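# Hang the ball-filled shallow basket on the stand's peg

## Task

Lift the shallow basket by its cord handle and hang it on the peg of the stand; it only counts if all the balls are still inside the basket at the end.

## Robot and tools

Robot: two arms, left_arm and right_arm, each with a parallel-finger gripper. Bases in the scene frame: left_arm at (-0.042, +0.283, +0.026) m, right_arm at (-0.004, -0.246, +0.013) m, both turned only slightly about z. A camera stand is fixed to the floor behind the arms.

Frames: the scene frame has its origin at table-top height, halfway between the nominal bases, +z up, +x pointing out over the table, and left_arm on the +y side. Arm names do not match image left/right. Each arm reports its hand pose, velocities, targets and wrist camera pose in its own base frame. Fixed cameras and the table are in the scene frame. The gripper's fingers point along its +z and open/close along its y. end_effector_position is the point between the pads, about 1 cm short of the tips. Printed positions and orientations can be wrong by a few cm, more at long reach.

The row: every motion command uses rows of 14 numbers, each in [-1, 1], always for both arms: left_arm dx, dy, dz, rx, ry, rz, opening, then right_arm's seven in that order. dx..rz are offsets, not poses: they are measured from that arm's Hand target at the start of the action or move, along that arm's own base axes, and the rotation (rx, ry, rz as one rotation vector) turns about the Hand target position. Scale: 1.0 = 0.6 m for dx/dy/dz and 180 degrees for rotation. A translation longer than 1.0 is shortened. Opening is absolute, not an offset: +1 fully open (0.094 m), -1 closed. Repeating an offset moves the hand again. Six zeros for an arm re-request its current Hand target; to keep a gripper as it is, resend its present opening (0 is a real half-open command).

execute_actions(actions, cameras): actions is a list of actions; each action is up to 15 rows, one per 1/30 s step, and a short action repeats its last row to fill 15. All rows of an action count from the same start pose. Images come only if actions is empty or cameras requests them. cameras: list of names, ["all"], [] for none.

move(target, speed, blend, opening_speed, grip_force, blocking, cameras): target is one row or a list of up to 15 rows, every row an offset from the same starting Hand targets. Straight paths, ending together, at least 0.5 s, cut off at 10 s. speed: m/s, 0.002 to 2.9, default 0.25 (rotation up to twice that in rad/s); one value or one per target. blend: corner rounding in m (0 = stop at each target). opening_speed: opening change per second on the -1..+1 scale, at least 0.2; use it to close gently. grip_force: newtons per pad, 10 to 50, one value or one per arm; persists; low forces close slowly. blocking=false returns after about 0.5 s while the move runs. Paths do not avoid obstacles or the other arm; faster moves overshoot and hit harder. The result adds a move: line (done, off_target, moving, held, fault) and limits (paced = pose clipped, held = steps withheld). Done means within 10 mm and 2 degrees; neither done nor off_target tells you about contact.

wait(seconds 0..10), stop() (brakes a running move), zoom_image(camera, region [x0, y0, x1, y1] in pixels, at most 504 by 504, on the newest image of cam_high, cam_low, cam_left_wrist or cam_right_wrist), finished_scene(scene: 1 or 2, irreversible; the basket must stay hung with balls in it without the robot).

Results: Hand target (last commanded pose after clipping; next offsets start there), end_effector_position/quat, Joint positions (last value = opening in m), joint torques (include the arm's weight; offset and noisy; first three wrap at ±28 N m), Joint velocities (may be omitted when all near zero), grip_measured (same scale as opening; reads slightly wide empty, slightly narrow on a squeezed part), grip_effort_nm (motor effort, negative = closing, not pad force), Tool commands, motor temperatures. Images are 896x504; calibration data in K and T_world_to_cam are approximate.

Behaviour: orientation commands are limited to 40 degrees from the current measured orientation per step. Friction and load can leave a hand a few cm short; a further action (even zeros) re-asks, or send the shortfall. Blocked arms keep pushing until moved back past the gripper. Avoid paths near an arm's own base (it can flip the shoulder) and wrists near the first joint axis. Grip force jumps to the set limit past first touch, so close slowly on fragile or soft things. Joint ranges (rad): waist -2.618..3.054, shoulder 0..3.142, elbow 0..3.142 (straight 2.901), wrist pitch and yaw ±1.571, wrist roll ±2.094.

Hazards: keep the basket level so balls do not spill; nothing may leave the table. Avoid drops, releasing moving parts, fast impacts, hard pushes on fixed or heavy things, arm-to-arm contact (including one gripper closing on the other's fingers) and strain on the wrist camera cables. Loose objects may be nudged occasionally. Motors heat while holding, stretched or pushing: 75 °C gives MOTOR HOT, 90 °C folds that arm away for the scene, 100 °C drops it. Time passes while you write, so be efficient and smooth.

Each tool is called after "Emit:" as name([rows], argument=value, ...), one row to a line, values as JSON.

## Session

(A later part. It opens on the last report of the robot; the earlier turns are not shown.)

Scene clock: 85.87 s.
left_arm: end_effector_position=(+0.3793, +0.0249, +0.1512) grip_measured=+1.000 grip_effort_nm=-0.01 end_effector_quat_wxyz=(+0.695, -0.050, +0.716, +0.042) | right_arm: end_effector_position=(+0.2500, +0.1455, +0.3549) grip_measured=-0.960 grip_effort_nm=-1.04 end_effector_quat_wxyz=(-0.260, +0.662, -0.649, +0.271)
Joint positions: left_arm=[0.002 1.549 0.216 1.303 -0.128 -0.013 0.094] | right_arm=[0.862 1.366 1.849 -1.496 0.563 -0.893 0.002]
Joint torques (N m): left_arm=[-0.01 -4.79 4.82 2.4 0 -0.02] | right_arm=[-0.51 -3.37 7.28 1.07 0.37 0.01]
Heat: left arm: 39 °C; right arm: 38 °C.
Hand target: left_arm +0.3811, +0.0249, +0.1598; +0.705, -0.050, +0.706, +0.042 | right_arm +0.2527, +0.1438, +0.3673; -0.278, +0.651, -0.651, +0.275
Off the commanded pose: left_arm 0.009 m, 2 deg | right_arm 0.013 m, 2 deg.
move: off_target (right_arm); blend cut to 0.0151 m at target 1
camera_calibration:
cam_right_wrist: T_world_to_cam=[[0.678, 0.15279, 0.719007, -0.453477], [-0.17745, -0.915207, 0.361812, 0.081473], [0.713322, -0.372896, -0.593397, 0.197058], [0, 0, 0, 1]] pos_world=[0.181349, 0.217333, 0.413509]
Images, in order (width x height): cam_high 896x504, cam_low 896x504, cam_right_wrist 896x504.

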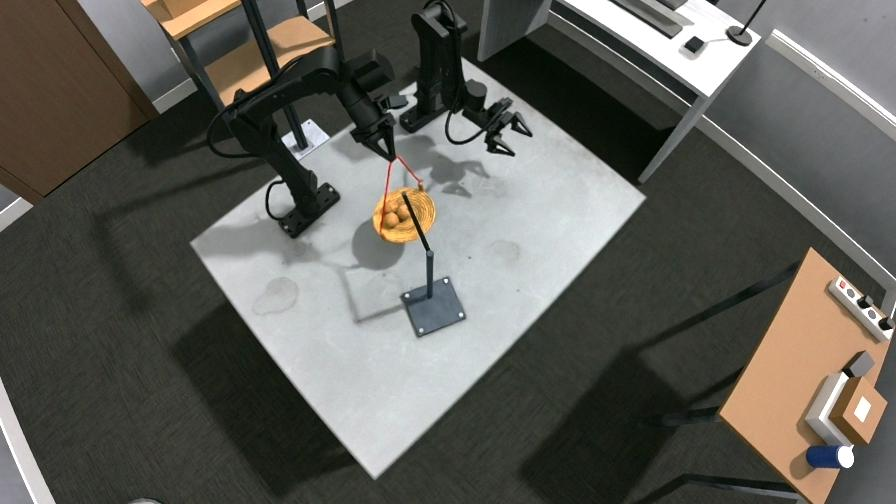

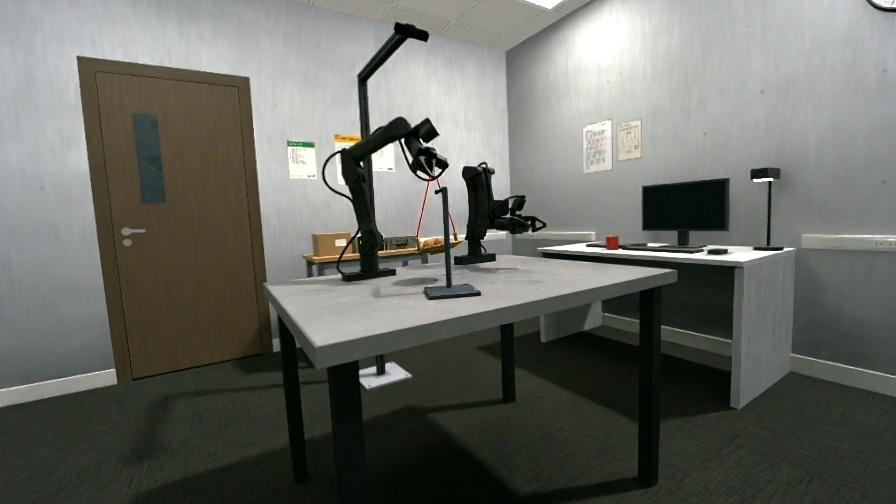

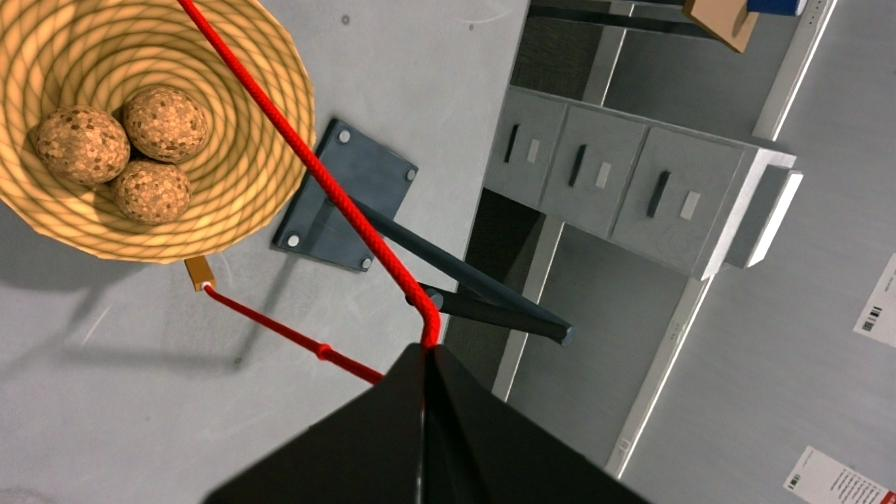

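Emit:
move(target=[0,0,0,0,0,0,1,0.085,-0.034,0.0,0,0,-0.055,-1], speed=0.04, cameras=["cam_high","cam_low","cam_right_wrist"])

Emit:
zoom_image(camera="cam_low", region=[360, 140, 500, 280])

Emit:
zoom_image(camera="cam_high", region=[330, 140, 480, 270])

Scene clock: 92.30 s.
left_arm: end_effector_position=(+0.3793, +0.0249, +0.1512) grip_measured=+1.000 grip_effort_nm=0.00 end_effector_quat_wxyz=(+0.695, -0.050, +0.716, +0.042) | right_arm: end_effector_position=(+0.2969, +0.1231, +0.3513) grip_measured=-0.960 grip_effort_nm=-1.04 end_effector_quat_wxyz=(+0.223, -0.611, +0.701, -0.291)
Joint positions: left_arm=[0.002 1.549 0.216 1.303 -0.128 -0.013 0.094] | right_arm=[0.692 1.498 1.954 -1.496 0.559 -0.898 0.002]
Joint torques (N m): left_arm=[0.06 -4.83 4.88 2.41 0.02 -0.02] | right_arm=[-0.43 -4.7 7.39 1.27 0.4 0.08]
Heat: left arm: 40 °C; right arm: 38 °C.
Hand target: left_arm +0.3811, +0.0249, +0.1598; +0.705, -0.050, +0.706, +0.042 | right_arm +0.3038, +0.1235, +0.3673; +0.253, -0.592, +0.705, -0.298
Off the commanded pose: left_arm 0.009 m, 2 deg | right_arm 0.017 m, 4 deg.
move: off_target (right_arm)
camera_calibration:
cam_right_wrist: T_world_to_cam=[[0.710216, 0.0513559, 0.702108, -0.470411], [-0.317445, -0.86682, 0.384515, 0.0982473], [0.628348, -0.49597, -0.599327, 0.195573], [0, 0, 0, 1]] pos_world=[0.242393, 0.206319, 0.409714]
Images, in order (width x height): cam_high 896x504, cam_low 896x504, cam_right_wrist 896x504.

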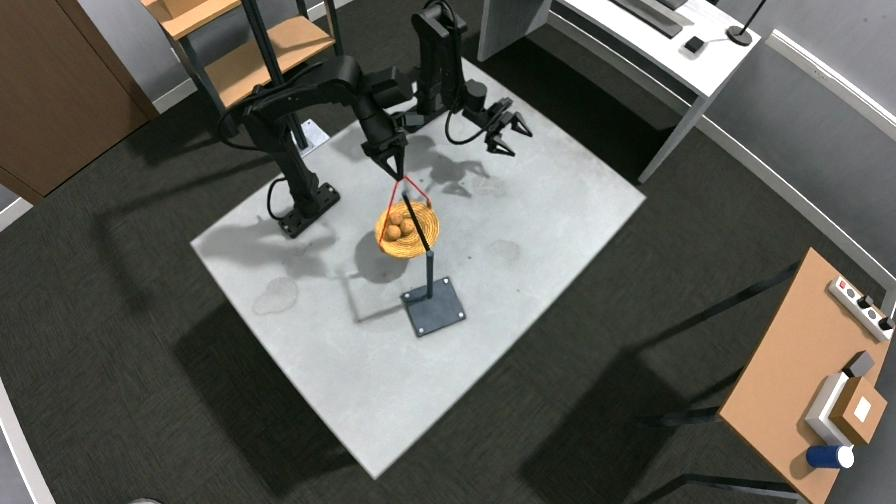

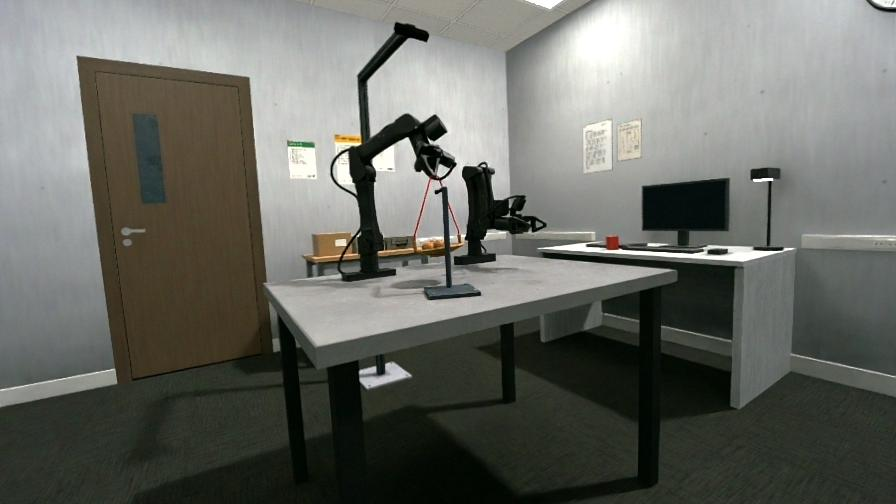

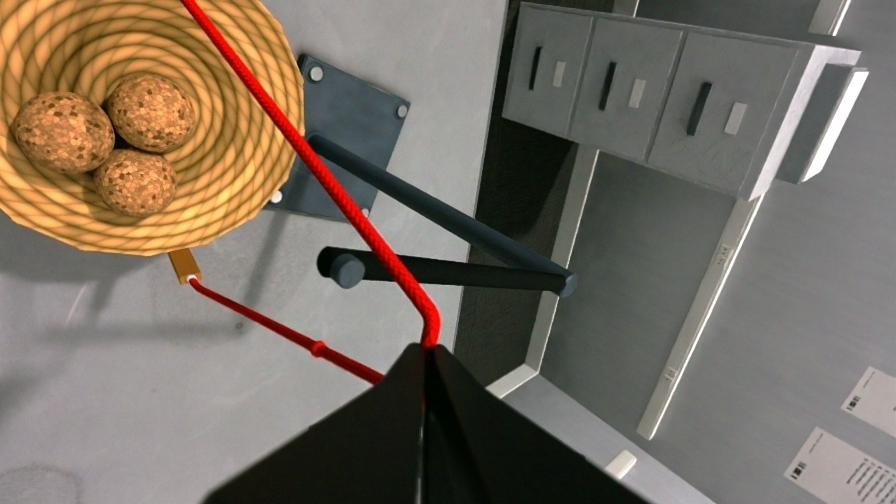

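Scaled by 3.600 from the camera's 896x504 image, which has a finer 1280x720 frame.

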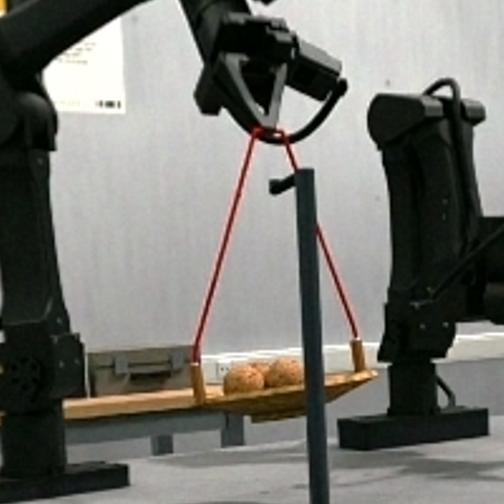

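Scaled by 3.360 from the camera's 896x504 image, which has a finer 1280x720 frame.

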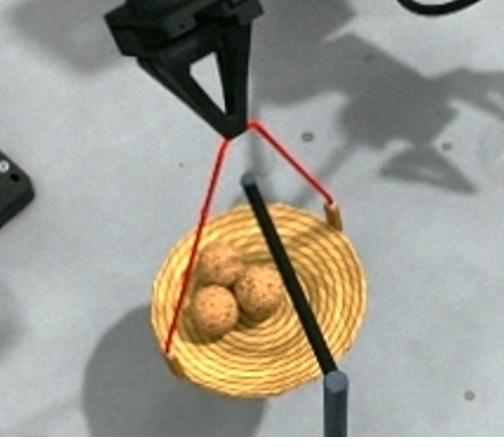

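Emit:
move(target=[0,0,0,0,0,0,1,0.062,-0.022,0.0,0,0,-0.028,-1], speed=0.03, cameras=["cam_high","cam_low","cam_right_wrist"])

Emit:
zoom_image(camera="cam_low", region=[360, 140, 500, 280])

Emit:
zoom_image(camera="cam_high", region=[330, 140, 480, 270])

Scene clock: 97.40 s.
left_arm: end_effector_position=(+0.3793, +0.0249, +0.1512) grip_measured=+1.000 grip_effort_nm=-0.01 end_effector_quat_wxyz=(+0.695, -0.050, +0.716, +0.042) | right_arm: end_effector_position=(+0.3327, +0.1090, +0.3507) grip_measured=-0.960 grip_effort_nm=-1.04 end_effector_quat_wxyz=(+0.208, -0.578, +0.730, -0.301)
Joint positions: left_arm=[0.002 1.549 0.216 1.303 -0.128 -0.013 0.094] | right_arm=[0.589 1.609 2.061 -1.492 0.555 -0.905 0.002]
Joint torques (N m): left_arm=[-0.03 -4.83 4.79 2.41 0.03 -0.01] | right_arm=[-0.43 -5.76 7.34 1.36 0.36 0.02]
Heat: left arm: 40 °C; right arm: 38 °C.
Hand target: left_arm +0.3811, +0.0249, +0.1598; +0.705, -0.050, +0.706, +0.042 | right_arm +0.3409, +0.1103, +0.3673; +0.240, -0.561, +0.730, -0.308
Off the commanded pose: left_arm 0.009 m, 2 deg | right_arm 0.019 m, 4 deg.
move: off_target (right_arm)
camera_calibration:
cam_right_wrist: T_world_to_cam=[[0.714135, -0.0154691, 0.699837, -0.487903], [-0.397539, -0.831854, 0.387274, 0.119531], [0.576172, -0.554778, -0.600206, 0.189856], [0, 0, 0, 1]] pos_world=[0.286557, 0.197213, 0.409114]
Images, in order (width x height): cam_high 896x504, cam_low 896x504, cam_right_wrist 896x504.

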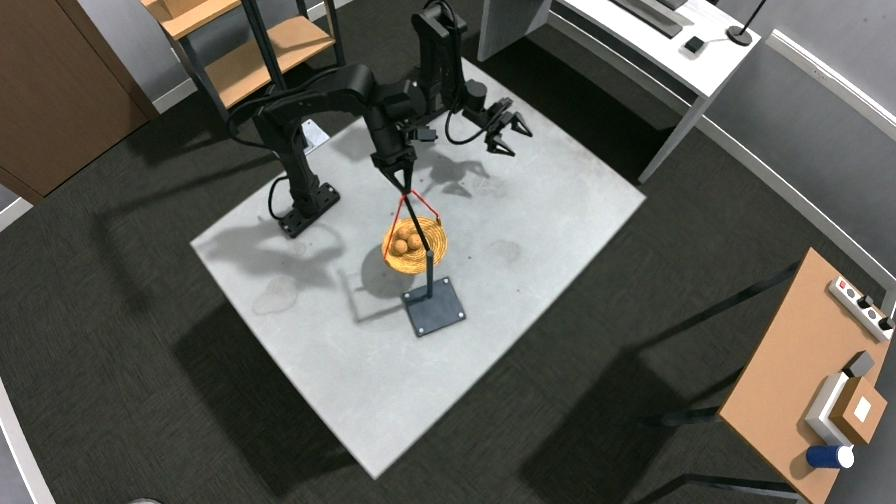

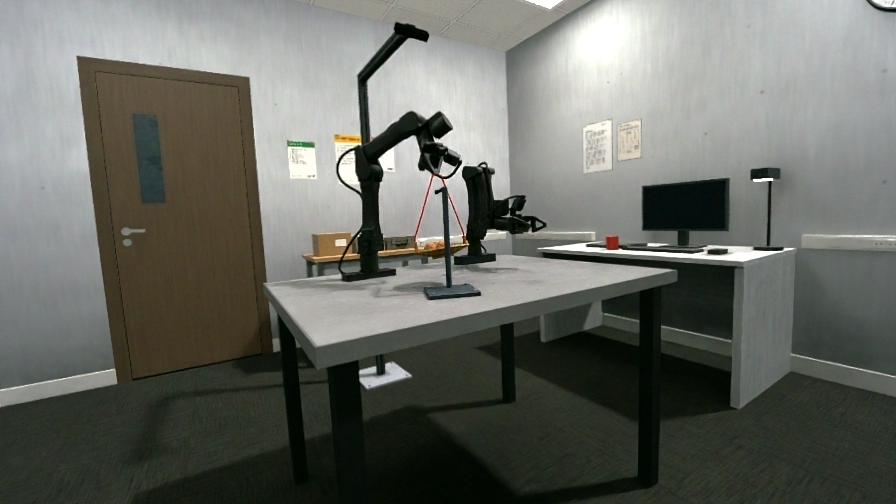

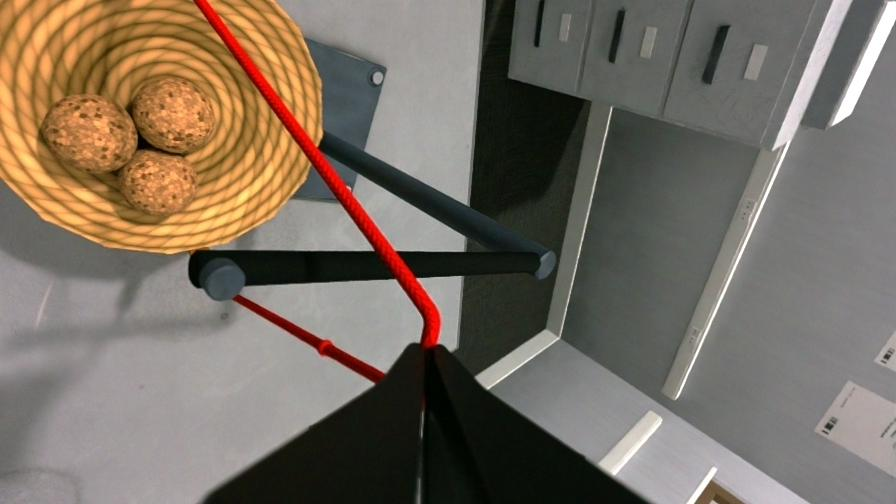

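Scaled by 3.600 from the camera's 896x504 image, which has a finer 1280x720 frame.

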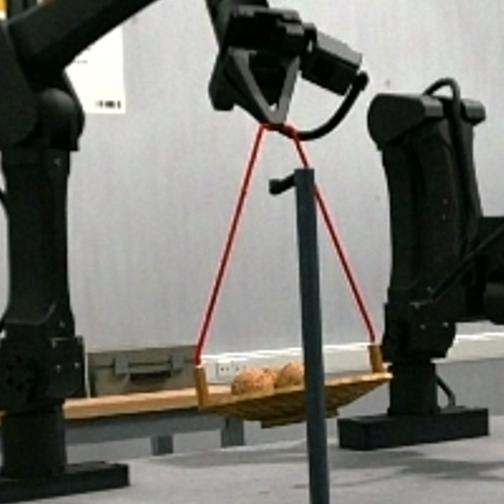

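Scaled by 3.360 from the camera's 896x504 image, which has a finer 1280x720 frame.

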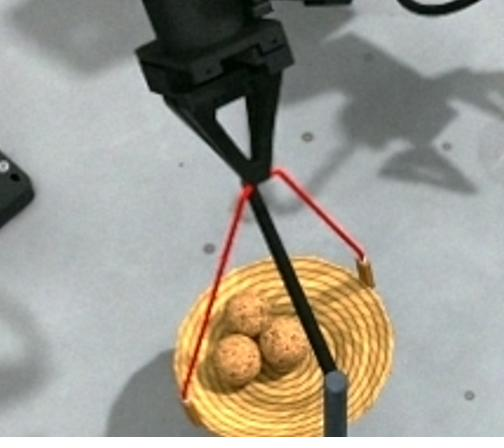

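Emit:
move(target=[0,0,0,0,0,0,1,0.0015,0.003,-0.04,0,0,0,-1], speed=0.03, cameras=["cam_high","cam_low","cam_right_wrist"])

Emit:
zoom_image(camera="cam_low", region=[390, 160, 490, 220])

Emit:
zoom_image(camera="cam_high", region=[370, 170, 450, 270])

Scene clock: 104.70 s.
left_arm: end_effector_position=(+0.3793, +0.0249, +0.1512) grip_measured=+1.000 grip_effort_nm=-0.01 end_effector_quat_wxyz=(+0.695, -0.050, +0.716, +0.042) | right_arm: end_effector_position=(+0.3405, +0.1143, +0.3274) grip_measured=-0.960 grip_effort_nm=-1.04 end_effector_quat_wxyz=(+0.207, -0.578, +0.730, -0.300)
Joint positions: left_arm=[0.002 1.549 0.216 1.303 -0.128 -0.013 0.094] | right_arm=[0.589 1.58 1.917 -1.378 0.554 -0.905 0.002]
Joint torques (N m): left_arm=[-0.01 -4.83 4.85 2.4 0.02 -0.02] | right_arm=[-0.13 -9.07 4.79 1.37 0.38 0.05]
Heat: left arm: 40 °C; right arm: 37 °C.
Hand target: left_arm +0.3811, +0.0249, +0.1598; +0.705, -0.050, +0.706, +0.042 | right_arm +0.3419, +0.1121, +0.3433; +0.240, -0.561, +0.730, -0.308
Off the commanded pose: left_arm 0.009 m, 2 deg | right_arm 0.016 m, 4 deg.
move: off_target (right_arm)
camera_calibration:
cam_right_wrist: T_world_to_cam=[[0.714829, -0.0152831, 0.699132, -0.477126], [-0.396847, -0.832048, 0.387568, 0.135747], [0.575788, -0.554493, -0.600837, 0.174676], [0, 0, 0, 1]] pos_world=[0.294358, 0.202513, 0.385914]
Images, in order (width x height): cam_high 896x504, cam_low 896x504, cam_right_wrist 896x504.

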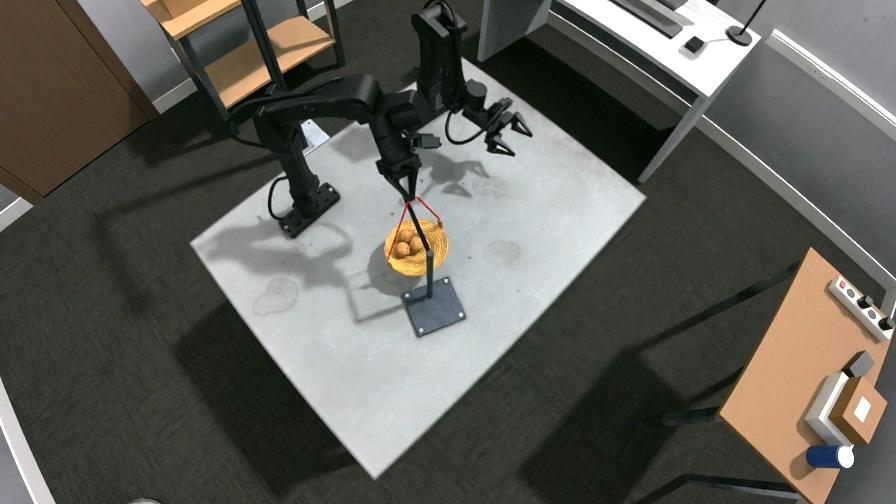

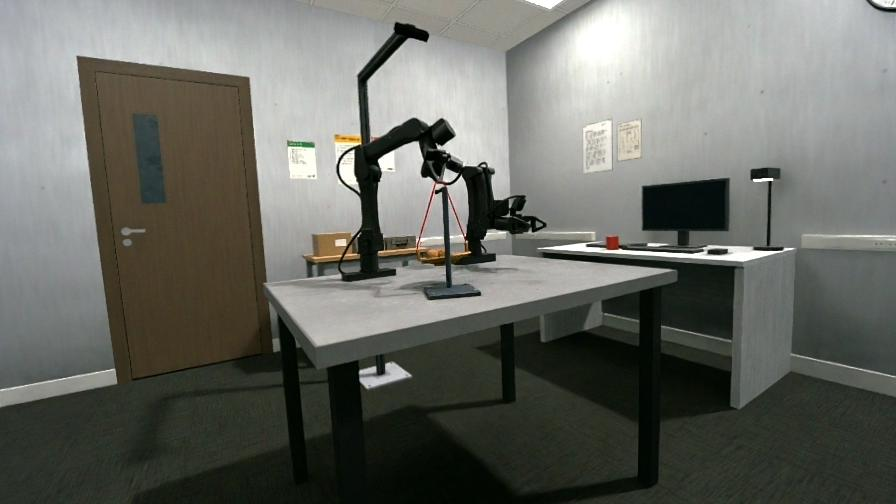

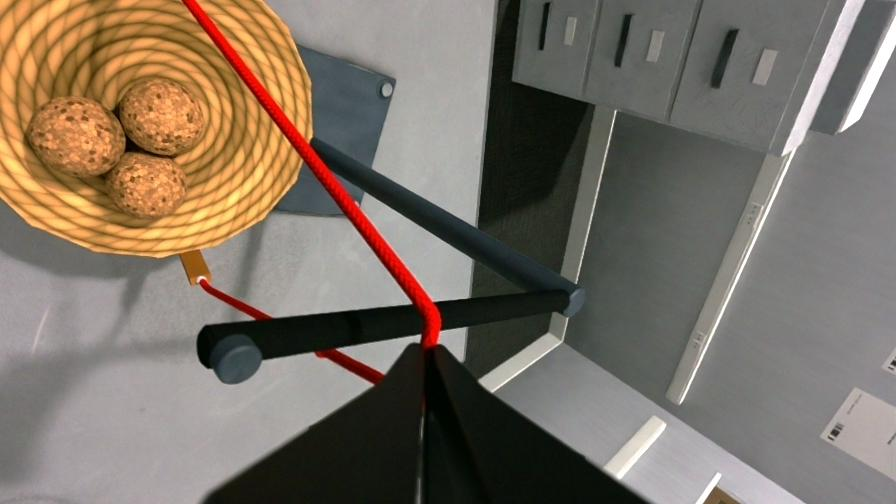

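Scaled by 5.040 from the camera's 896x504 image, which has a finer 1280x720 frame.

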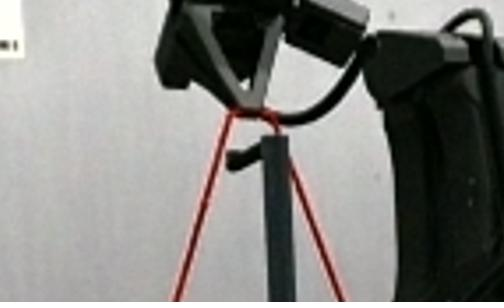

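Scaled by 5.040 from the camera's 896x504 image, which has a finer 1280x720 frame.

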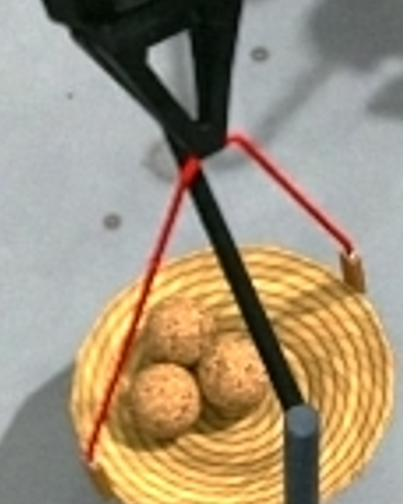

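Emit:
move(target=[0,0,0,0,0,0,1,-0.004,-0.0115,-0.01,0,0,0,-1], speed=0.03, cameras=["cam_high","cam_low","cam_right_wrist"])

Emit:
zoom_image(camera="cam_low", region=[390, 160, 490, 220])

Emit:
zoom_image(camera="cam_high", region=[370, 170, 450, 270])

Scene clock: 107.67 s.
left_arm: end_effector_position=(+0.3793, +0.0249, +0.1512) grip_measured=+1.000 grip_effort_nm=-0.01 end_effector_quat_wxyz=(+0.695, -0.050, +0.716, +0.042) | right_arm: end_effector_position=(+0.3374, +0.1079, +0.3221) grip_measured=-0.960 grip_effort_nm=-1.04 end_effector_quat_wxyz=(+0.208, -0.577, +0.730, -0.301)
Joint positions: left_arm=[0.002 1.549 0.216 1.303 -0.128 -0.013 0.094] | right_arm=[0.575 1.54 1.85 -1.342 0.548 -0.918 0.002]
Joint torques (N m): left_arm=[0.01 -4.78 4.88 2.4 0.01 -0.01] | right_arm=[-0.43 -8.66 4.85 1.39 0.34 0.02]
Heat: left arm: 40 °C; right arm: 37 °C.
Hand target: left_arm +0.3811, +0.0249, +0.1598; +0.705, -0.050, +0.706, +0.042 | right_arm +0.3394, +0.1052, +0.3373; +0.240, -0.561, +0.730, -0.308
Off the commanded pose: left_arm 0.009 m, 2 deg | right_arm 0.016 m, 4 deg.
move: off_target (right_arm)
camera_calibration:
cam_right_wrist: T_world_to_cam=[[0.713235, -0.0168209, 0.700723, -0.471142], [-0.398521, -0.832134, 0.385661, 0.132393], [0.576609, -0.554319, -0.60021, 0.169161], [0, 0, 0, 1]] pos_world=[0.291257, 0.196012, 0.380614]
Images, in order (width x height): cam_high 896x504, cam_low 896x504, cam_right_wrist 896x504.

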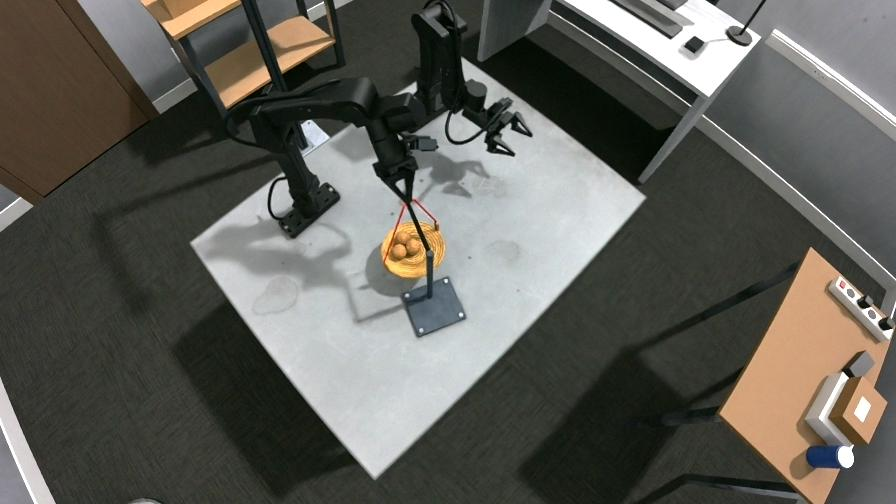

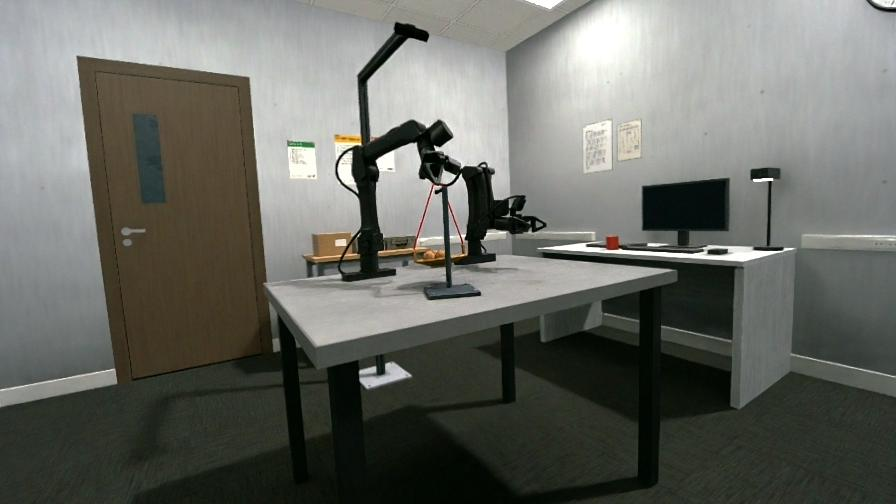

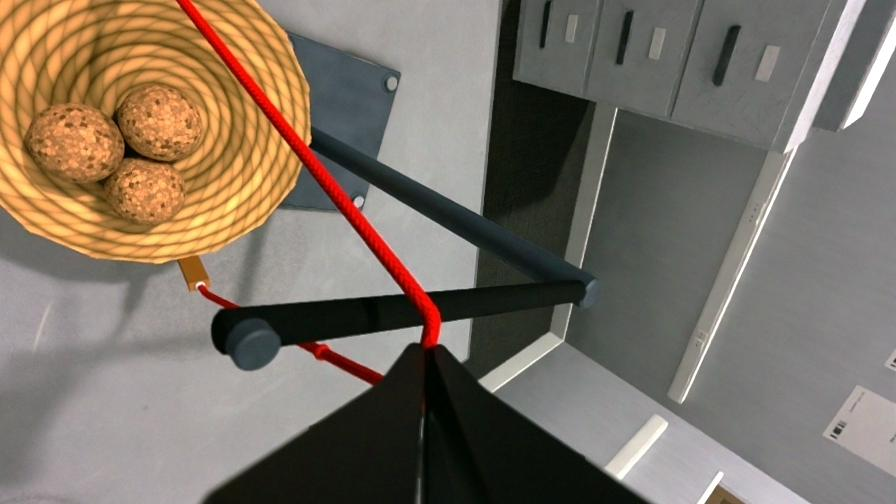

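Scaled by 5.040 from the camera's 896x504 image, which has a finer 1280x720 frame.

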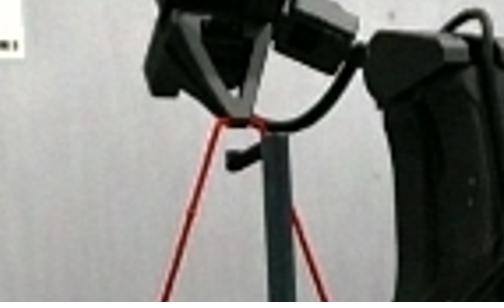

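Scaled by 5.040 from the camera's 896x504 image, which has a finer 1280x720 frame.

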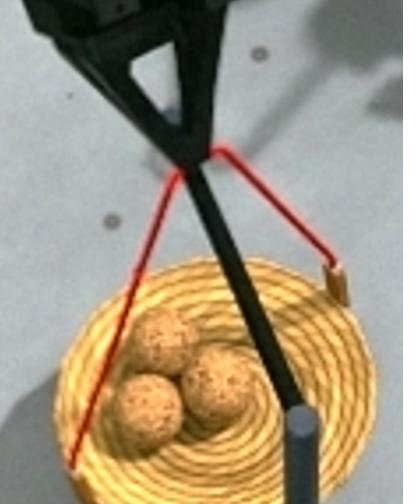

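Emit:
move(target=[0,0,0,0,0,0,1,0.0,0.001,-0.017,0,0,0,-1], speed=0.02, cameras=["cam_high","cam_low","cam_right_wrist"])

Emit:
zoom_image(camera="cam_low", region=[390, 160, 490, 220])

Emit:
zoom_image(camera="cam_high", region=[370, 170, 450, 270])

Emit:
zoom_image(camera="cam_right_wrist", region=[220, 240, 520, 460])

Scene clock: 110.30 s.
left_arm: end_effector_position=(+0.3793, +0.0249, +0.1512) grip_measured=+1.000 grip_effort_nm=0.00 end_effector_quat_wxyz=(+0.695, -0.050, +0.716, +0.042) | right_arm: end_effector_position=(+0.3373, +0.1081, +0.3118) grip_measured=-0.960 grip_effort_nm=-1.04 end_effector_quat_wxyz=(+0.208, -0.578, +0.730, -0.300)
Joint positions: left_arm=[0.002 1.549 0.216 1.303 -0.128 -0.013 0.094] | right_arm=[0.575 1.518 1.783 -1.297 0.547 -0.918 0.002]
Joint torques (N m): left_arm=[-0.05 -4.79 4.82 2.41 0.02 -0.02] | right_arm=[-0.25 -8.57 4.97 1.37 0.36 0.03]
Heat: left arm: 40 °C; right arm: 37 °C.
Hand target: left_arm +0.3811, +0.0249, +0.1598; +0.705, -0.050, +0.706, +0.042 | right_arm +0.3394, +0.1059, +0.3271; +0.240, -0.561, +0.730, -0.308
Off the commanded pose: left_arm 0.009 m, 2 deg | right_arm 0.016 m, 4 deg.
move: off_target (right_arm)
camera_calibration:
cam_right_wrist: T_world_to_cam=[[0.713923, -0.016532, 0.700029, -0.463922], [-0.397467, -0.832623, 0.385692, 0.136147], [0.576484, -0.553593, -0.601, 0.163337], [0, 0, 0, 1]] pos_world=[0.291157, 0.196112, 0.370414]
Images, in order (width x height): cam_high 896x504, cam_low 896x504, cam_right_wrist 896x504.

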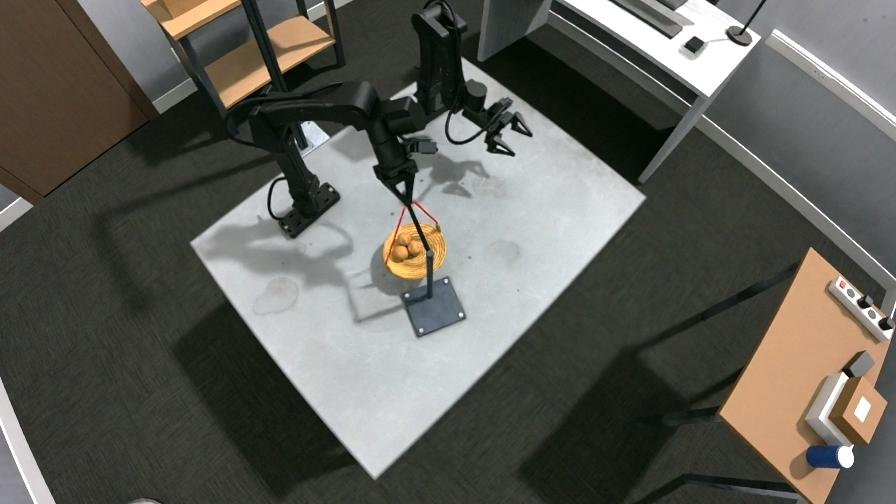

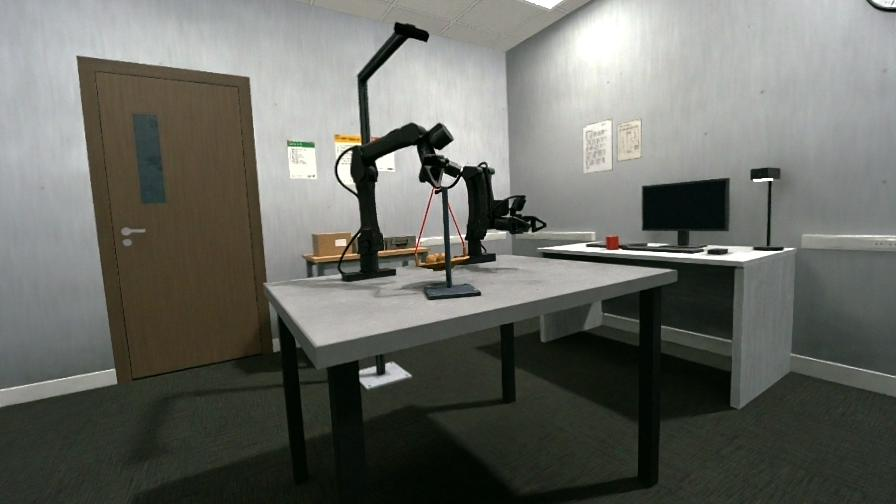

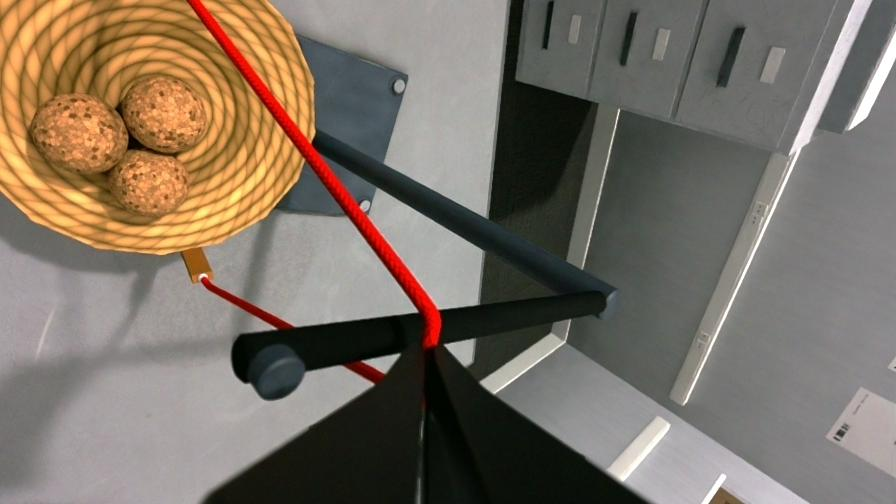

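Scaled by 5.040 from the camera's 896x504 image, which has a finer 1280x720 frame.

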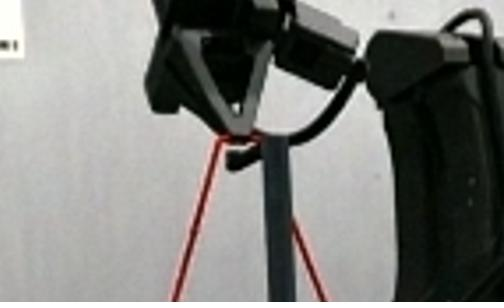

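Scaled by 5.040 from the camera's 896x504 image, which has a finer 1280x720 frame.

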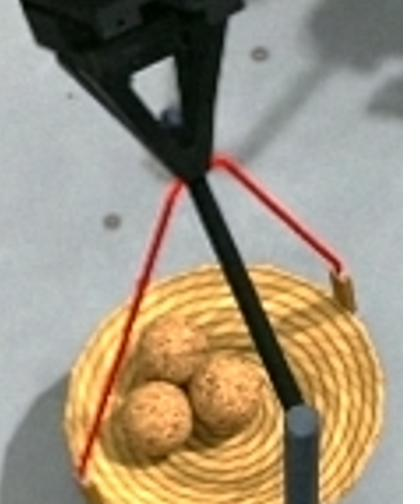

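Scaled by 1.680 from the camera's 896x504 image, which has a finer 1280x720 frame.

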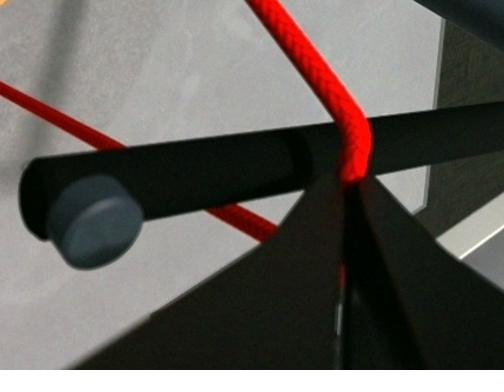

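Emit:
move(target=[0,0,0,0,0,0,1,0.003,0.0085,-0.008,0,0,0,-1], speed=0.02, cameras=["cam_high","cam_low","cam_right_wrist"])

Emit:
zoom_image(camera="cam_low", region=[390, 160, 490, 220])

Emit:
zoom_image(camera="cam_high", region=[370, 170, 450, 270])

Emit:
zoom_image(camera="cam_right_wrist", region=[220, 240, 520, 460])

Scene clock: 113.47 s.
left_arm: end_effector_position=(+0.3793, +0.0249, +0.1512) grip_measured=+1.000 grip_effort_nm=0.00 end_effector_quat_wxyz=(+0.695, -0.050, +0.716, +0.042) | right_arm: end_effector_position=(+0.3389, +0.1091, +0.3091) grip_measured=-0.960 grip_effort_nm=-1.04 end_effector_quat_wxyz=(+0.209, -0.577, +0.730, -0.300)
Joint positions: left_arm=[0.002 1.549 0.216 1.303 -0.128 -0.013 0.094] | right_arm=[0.575 1.518 1.77 -1.282 0.547 -0.917 0.002]
Joint torques (N m): left_arm=[0.01 -4.75 4.83 2.4 0.01 -0.02] | right_arm=[0.72 -7.84 5.01 1.38 0.43 0.14]
Motor temperatures (°C): left_arm=[30 28 35 41 28 26 26] | right_arm=[24 30 37 27 28 24 26]
Heat: left arm: 41 °C; right arm: 37 °C.
Hand target: left_arm +0.3811, +0.0249, +0.1598; +0.705, -0.050, +0.706, +0.042 | right_arm +0.3412, +0.1110, +0.3223; +0.240, -0.561, +0.730, -0.308
Off the commanded pose: left_arm 0.009 m, 2 deg | right_arm 0.014 m, 4 deg.
move: off_target (right_arm)
camera_calibration:
cam_right_wrist: T_world_to_cam=[[0.712873, -0.0178228, 0.701067, -0.462977], [-0.398471, -0.832922, 0.384007, 0.13963], [0.57709, -0.553103, -0.60087, 0.161024], [0, 0, 0, 1]] pos_world=[0.292757, 0.197112, 0.367713]
Images, in order (width x height): cam_high 896x504, cam_low 896x504, cam_right_wrist 896x504.

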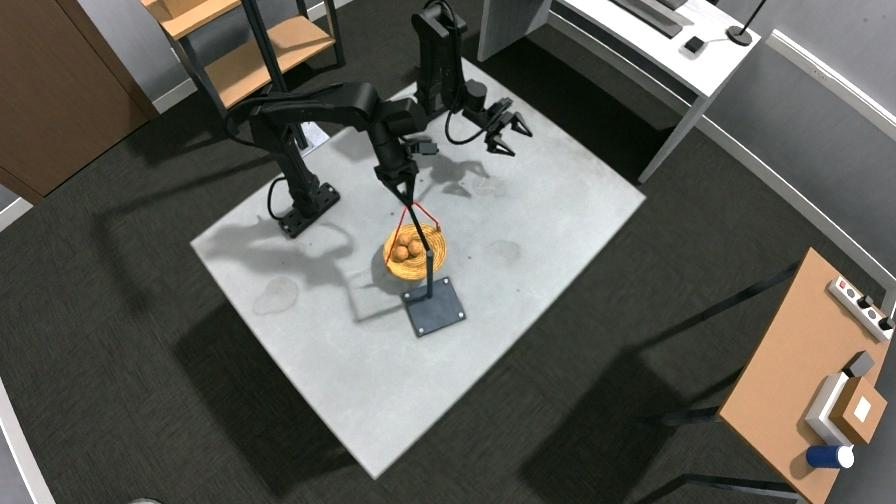

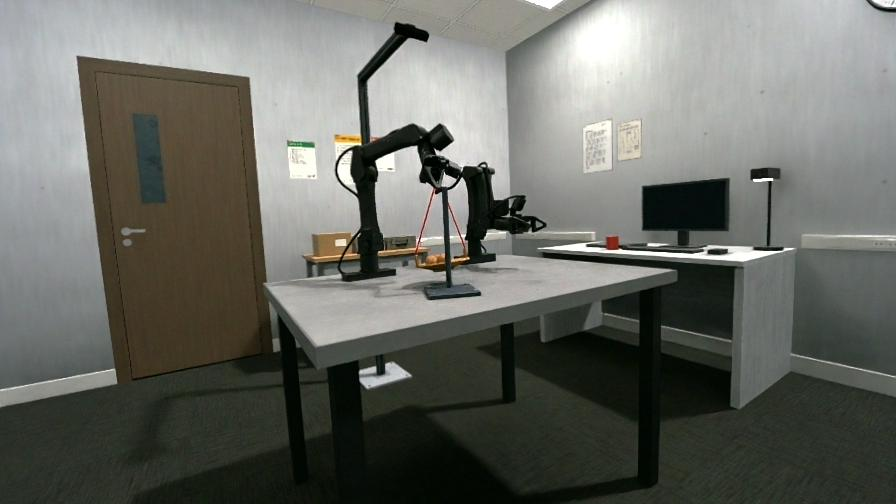

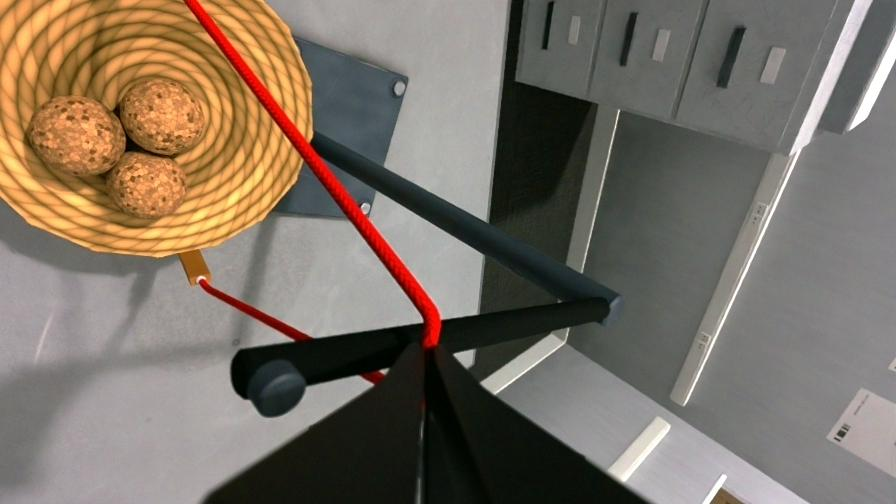

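Scaled by 5.040 from the camera's 896x504 image, which has a finer 1280x720 frame.

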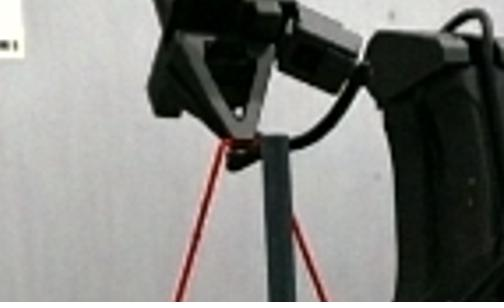

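Scaled by 5.040 from the camera's 896x504 image, which has a finer 1280x720 frame.

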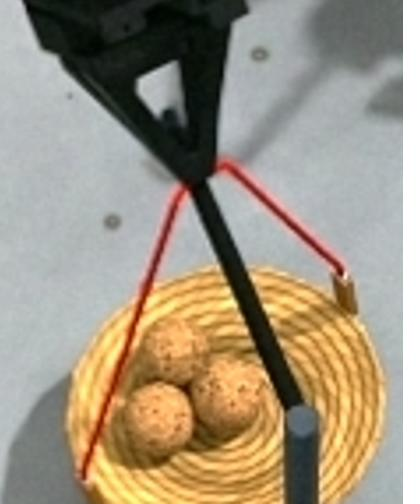

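Scaled by 1.680 from the camera's 896x504 image, which has a finer 1280x720 frame.

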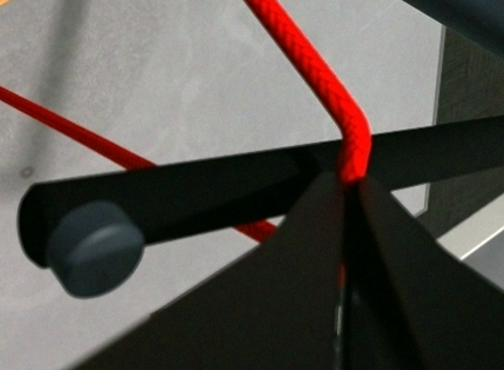

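Emit:
move(target=[0,0,0,0,0,0,1,0.0005,0.002,-0.009,0,0,0,-1], speed=0.02, cameras=["cam_low","cam_right_wrist"])

Emit:
zoom_image(camera="cam_low", region=[390, 160, 490, 220])

Emit:
zoom_image(camera="cam_right_wrist", region=[220, 240, 520, 460])

Scene clock: 115.60 s.
left_arm: end_effector_position=(+0.3793, +0.0249, +0.1512) grip_measured=+1.000 grip_effort_nm=-0.01 end_effector_quat_wxyz=(+0.695, -0.050, +0.716, +0.042) | right_arm: end_effector_position=(+0.3394, +0.1096, +0.3064) grip_measured=-0.960 grip_effort_nm=-1.04 end_effector_quat_wxyz=(+0.212, -0.575, +0.730, -0.303)
Joint positions: left_arm=[0.002 1.549 0.216 1.303 -0.128 -0.013 0.094] | right_arm=[0.579 1.509 1.744 -1.26 0.554 -0.915 0.002]
Joint torques (N m): left_arm=[0.05 -4.81 4.86 2.41 0.02 -0.02] | right_arm=[0.69 -7.64 4.68 1.39 0.38 0.14]
Heat: left arm: 41 °C; right arm: 37 °C.
Hand target: left_arm +0.3811, +0.0249, +0.1598; +0.705, -0.050, +0.706, +0.042 | right_arm +0.3415, +0.1121, +0.3169; +0.240, -0.561, +0.730, -0.308
Off the commanded pose: left_arm 0.009 m, 2 deg | right_arm 0.011 m, 4 deg.
move: off_target (right_arm)
camera_calibration:
cam_right_wrist: T_world_to_cam=[[0.707064, -0.019158, 0.70689, -0.46102], [-0.403404, -0.831948, 0.380956, 0.143801], [0.580797, -0.554523, -0.595969, 0.156728], [0, 0, 0, 1]] pos_world=[0.292953, 0.197712, 0.364514]
Images, in order (width x height): cam_low 896x504, cam_right_wrist 896x504.

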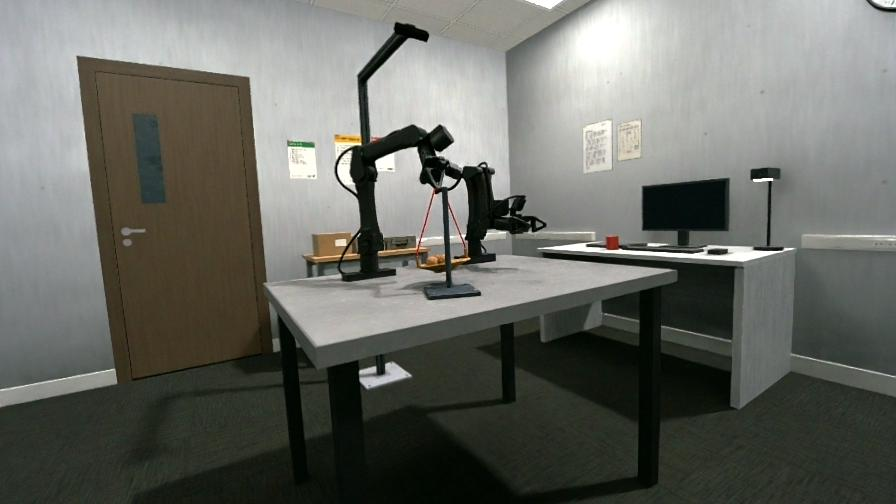

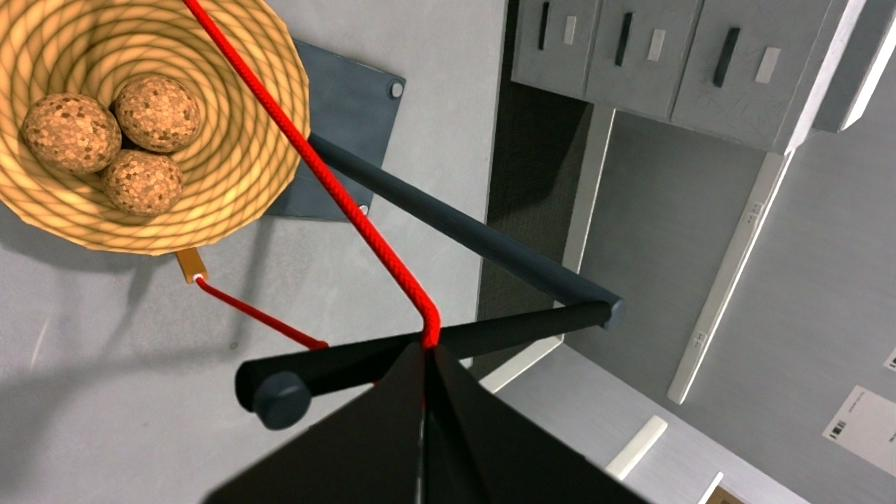

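Scaled by 5.040 from the camera's 896x504 image, which has a finer 1280x720 frame.

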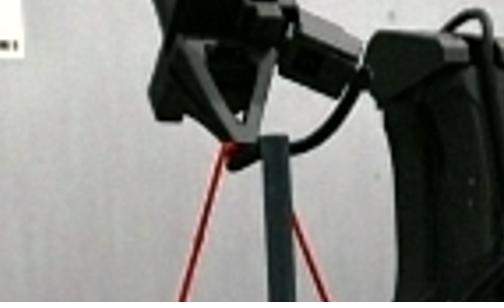

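Scaled by 1.680 from the camera's 896x504 image, which has a finer 1280x720 frame.

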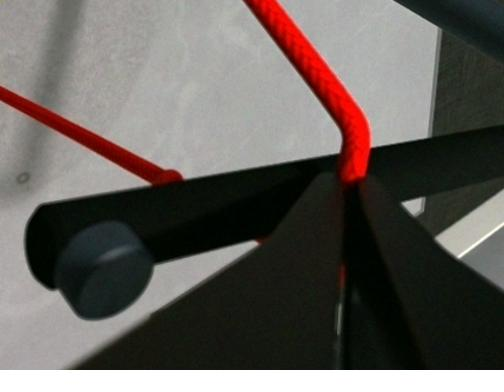

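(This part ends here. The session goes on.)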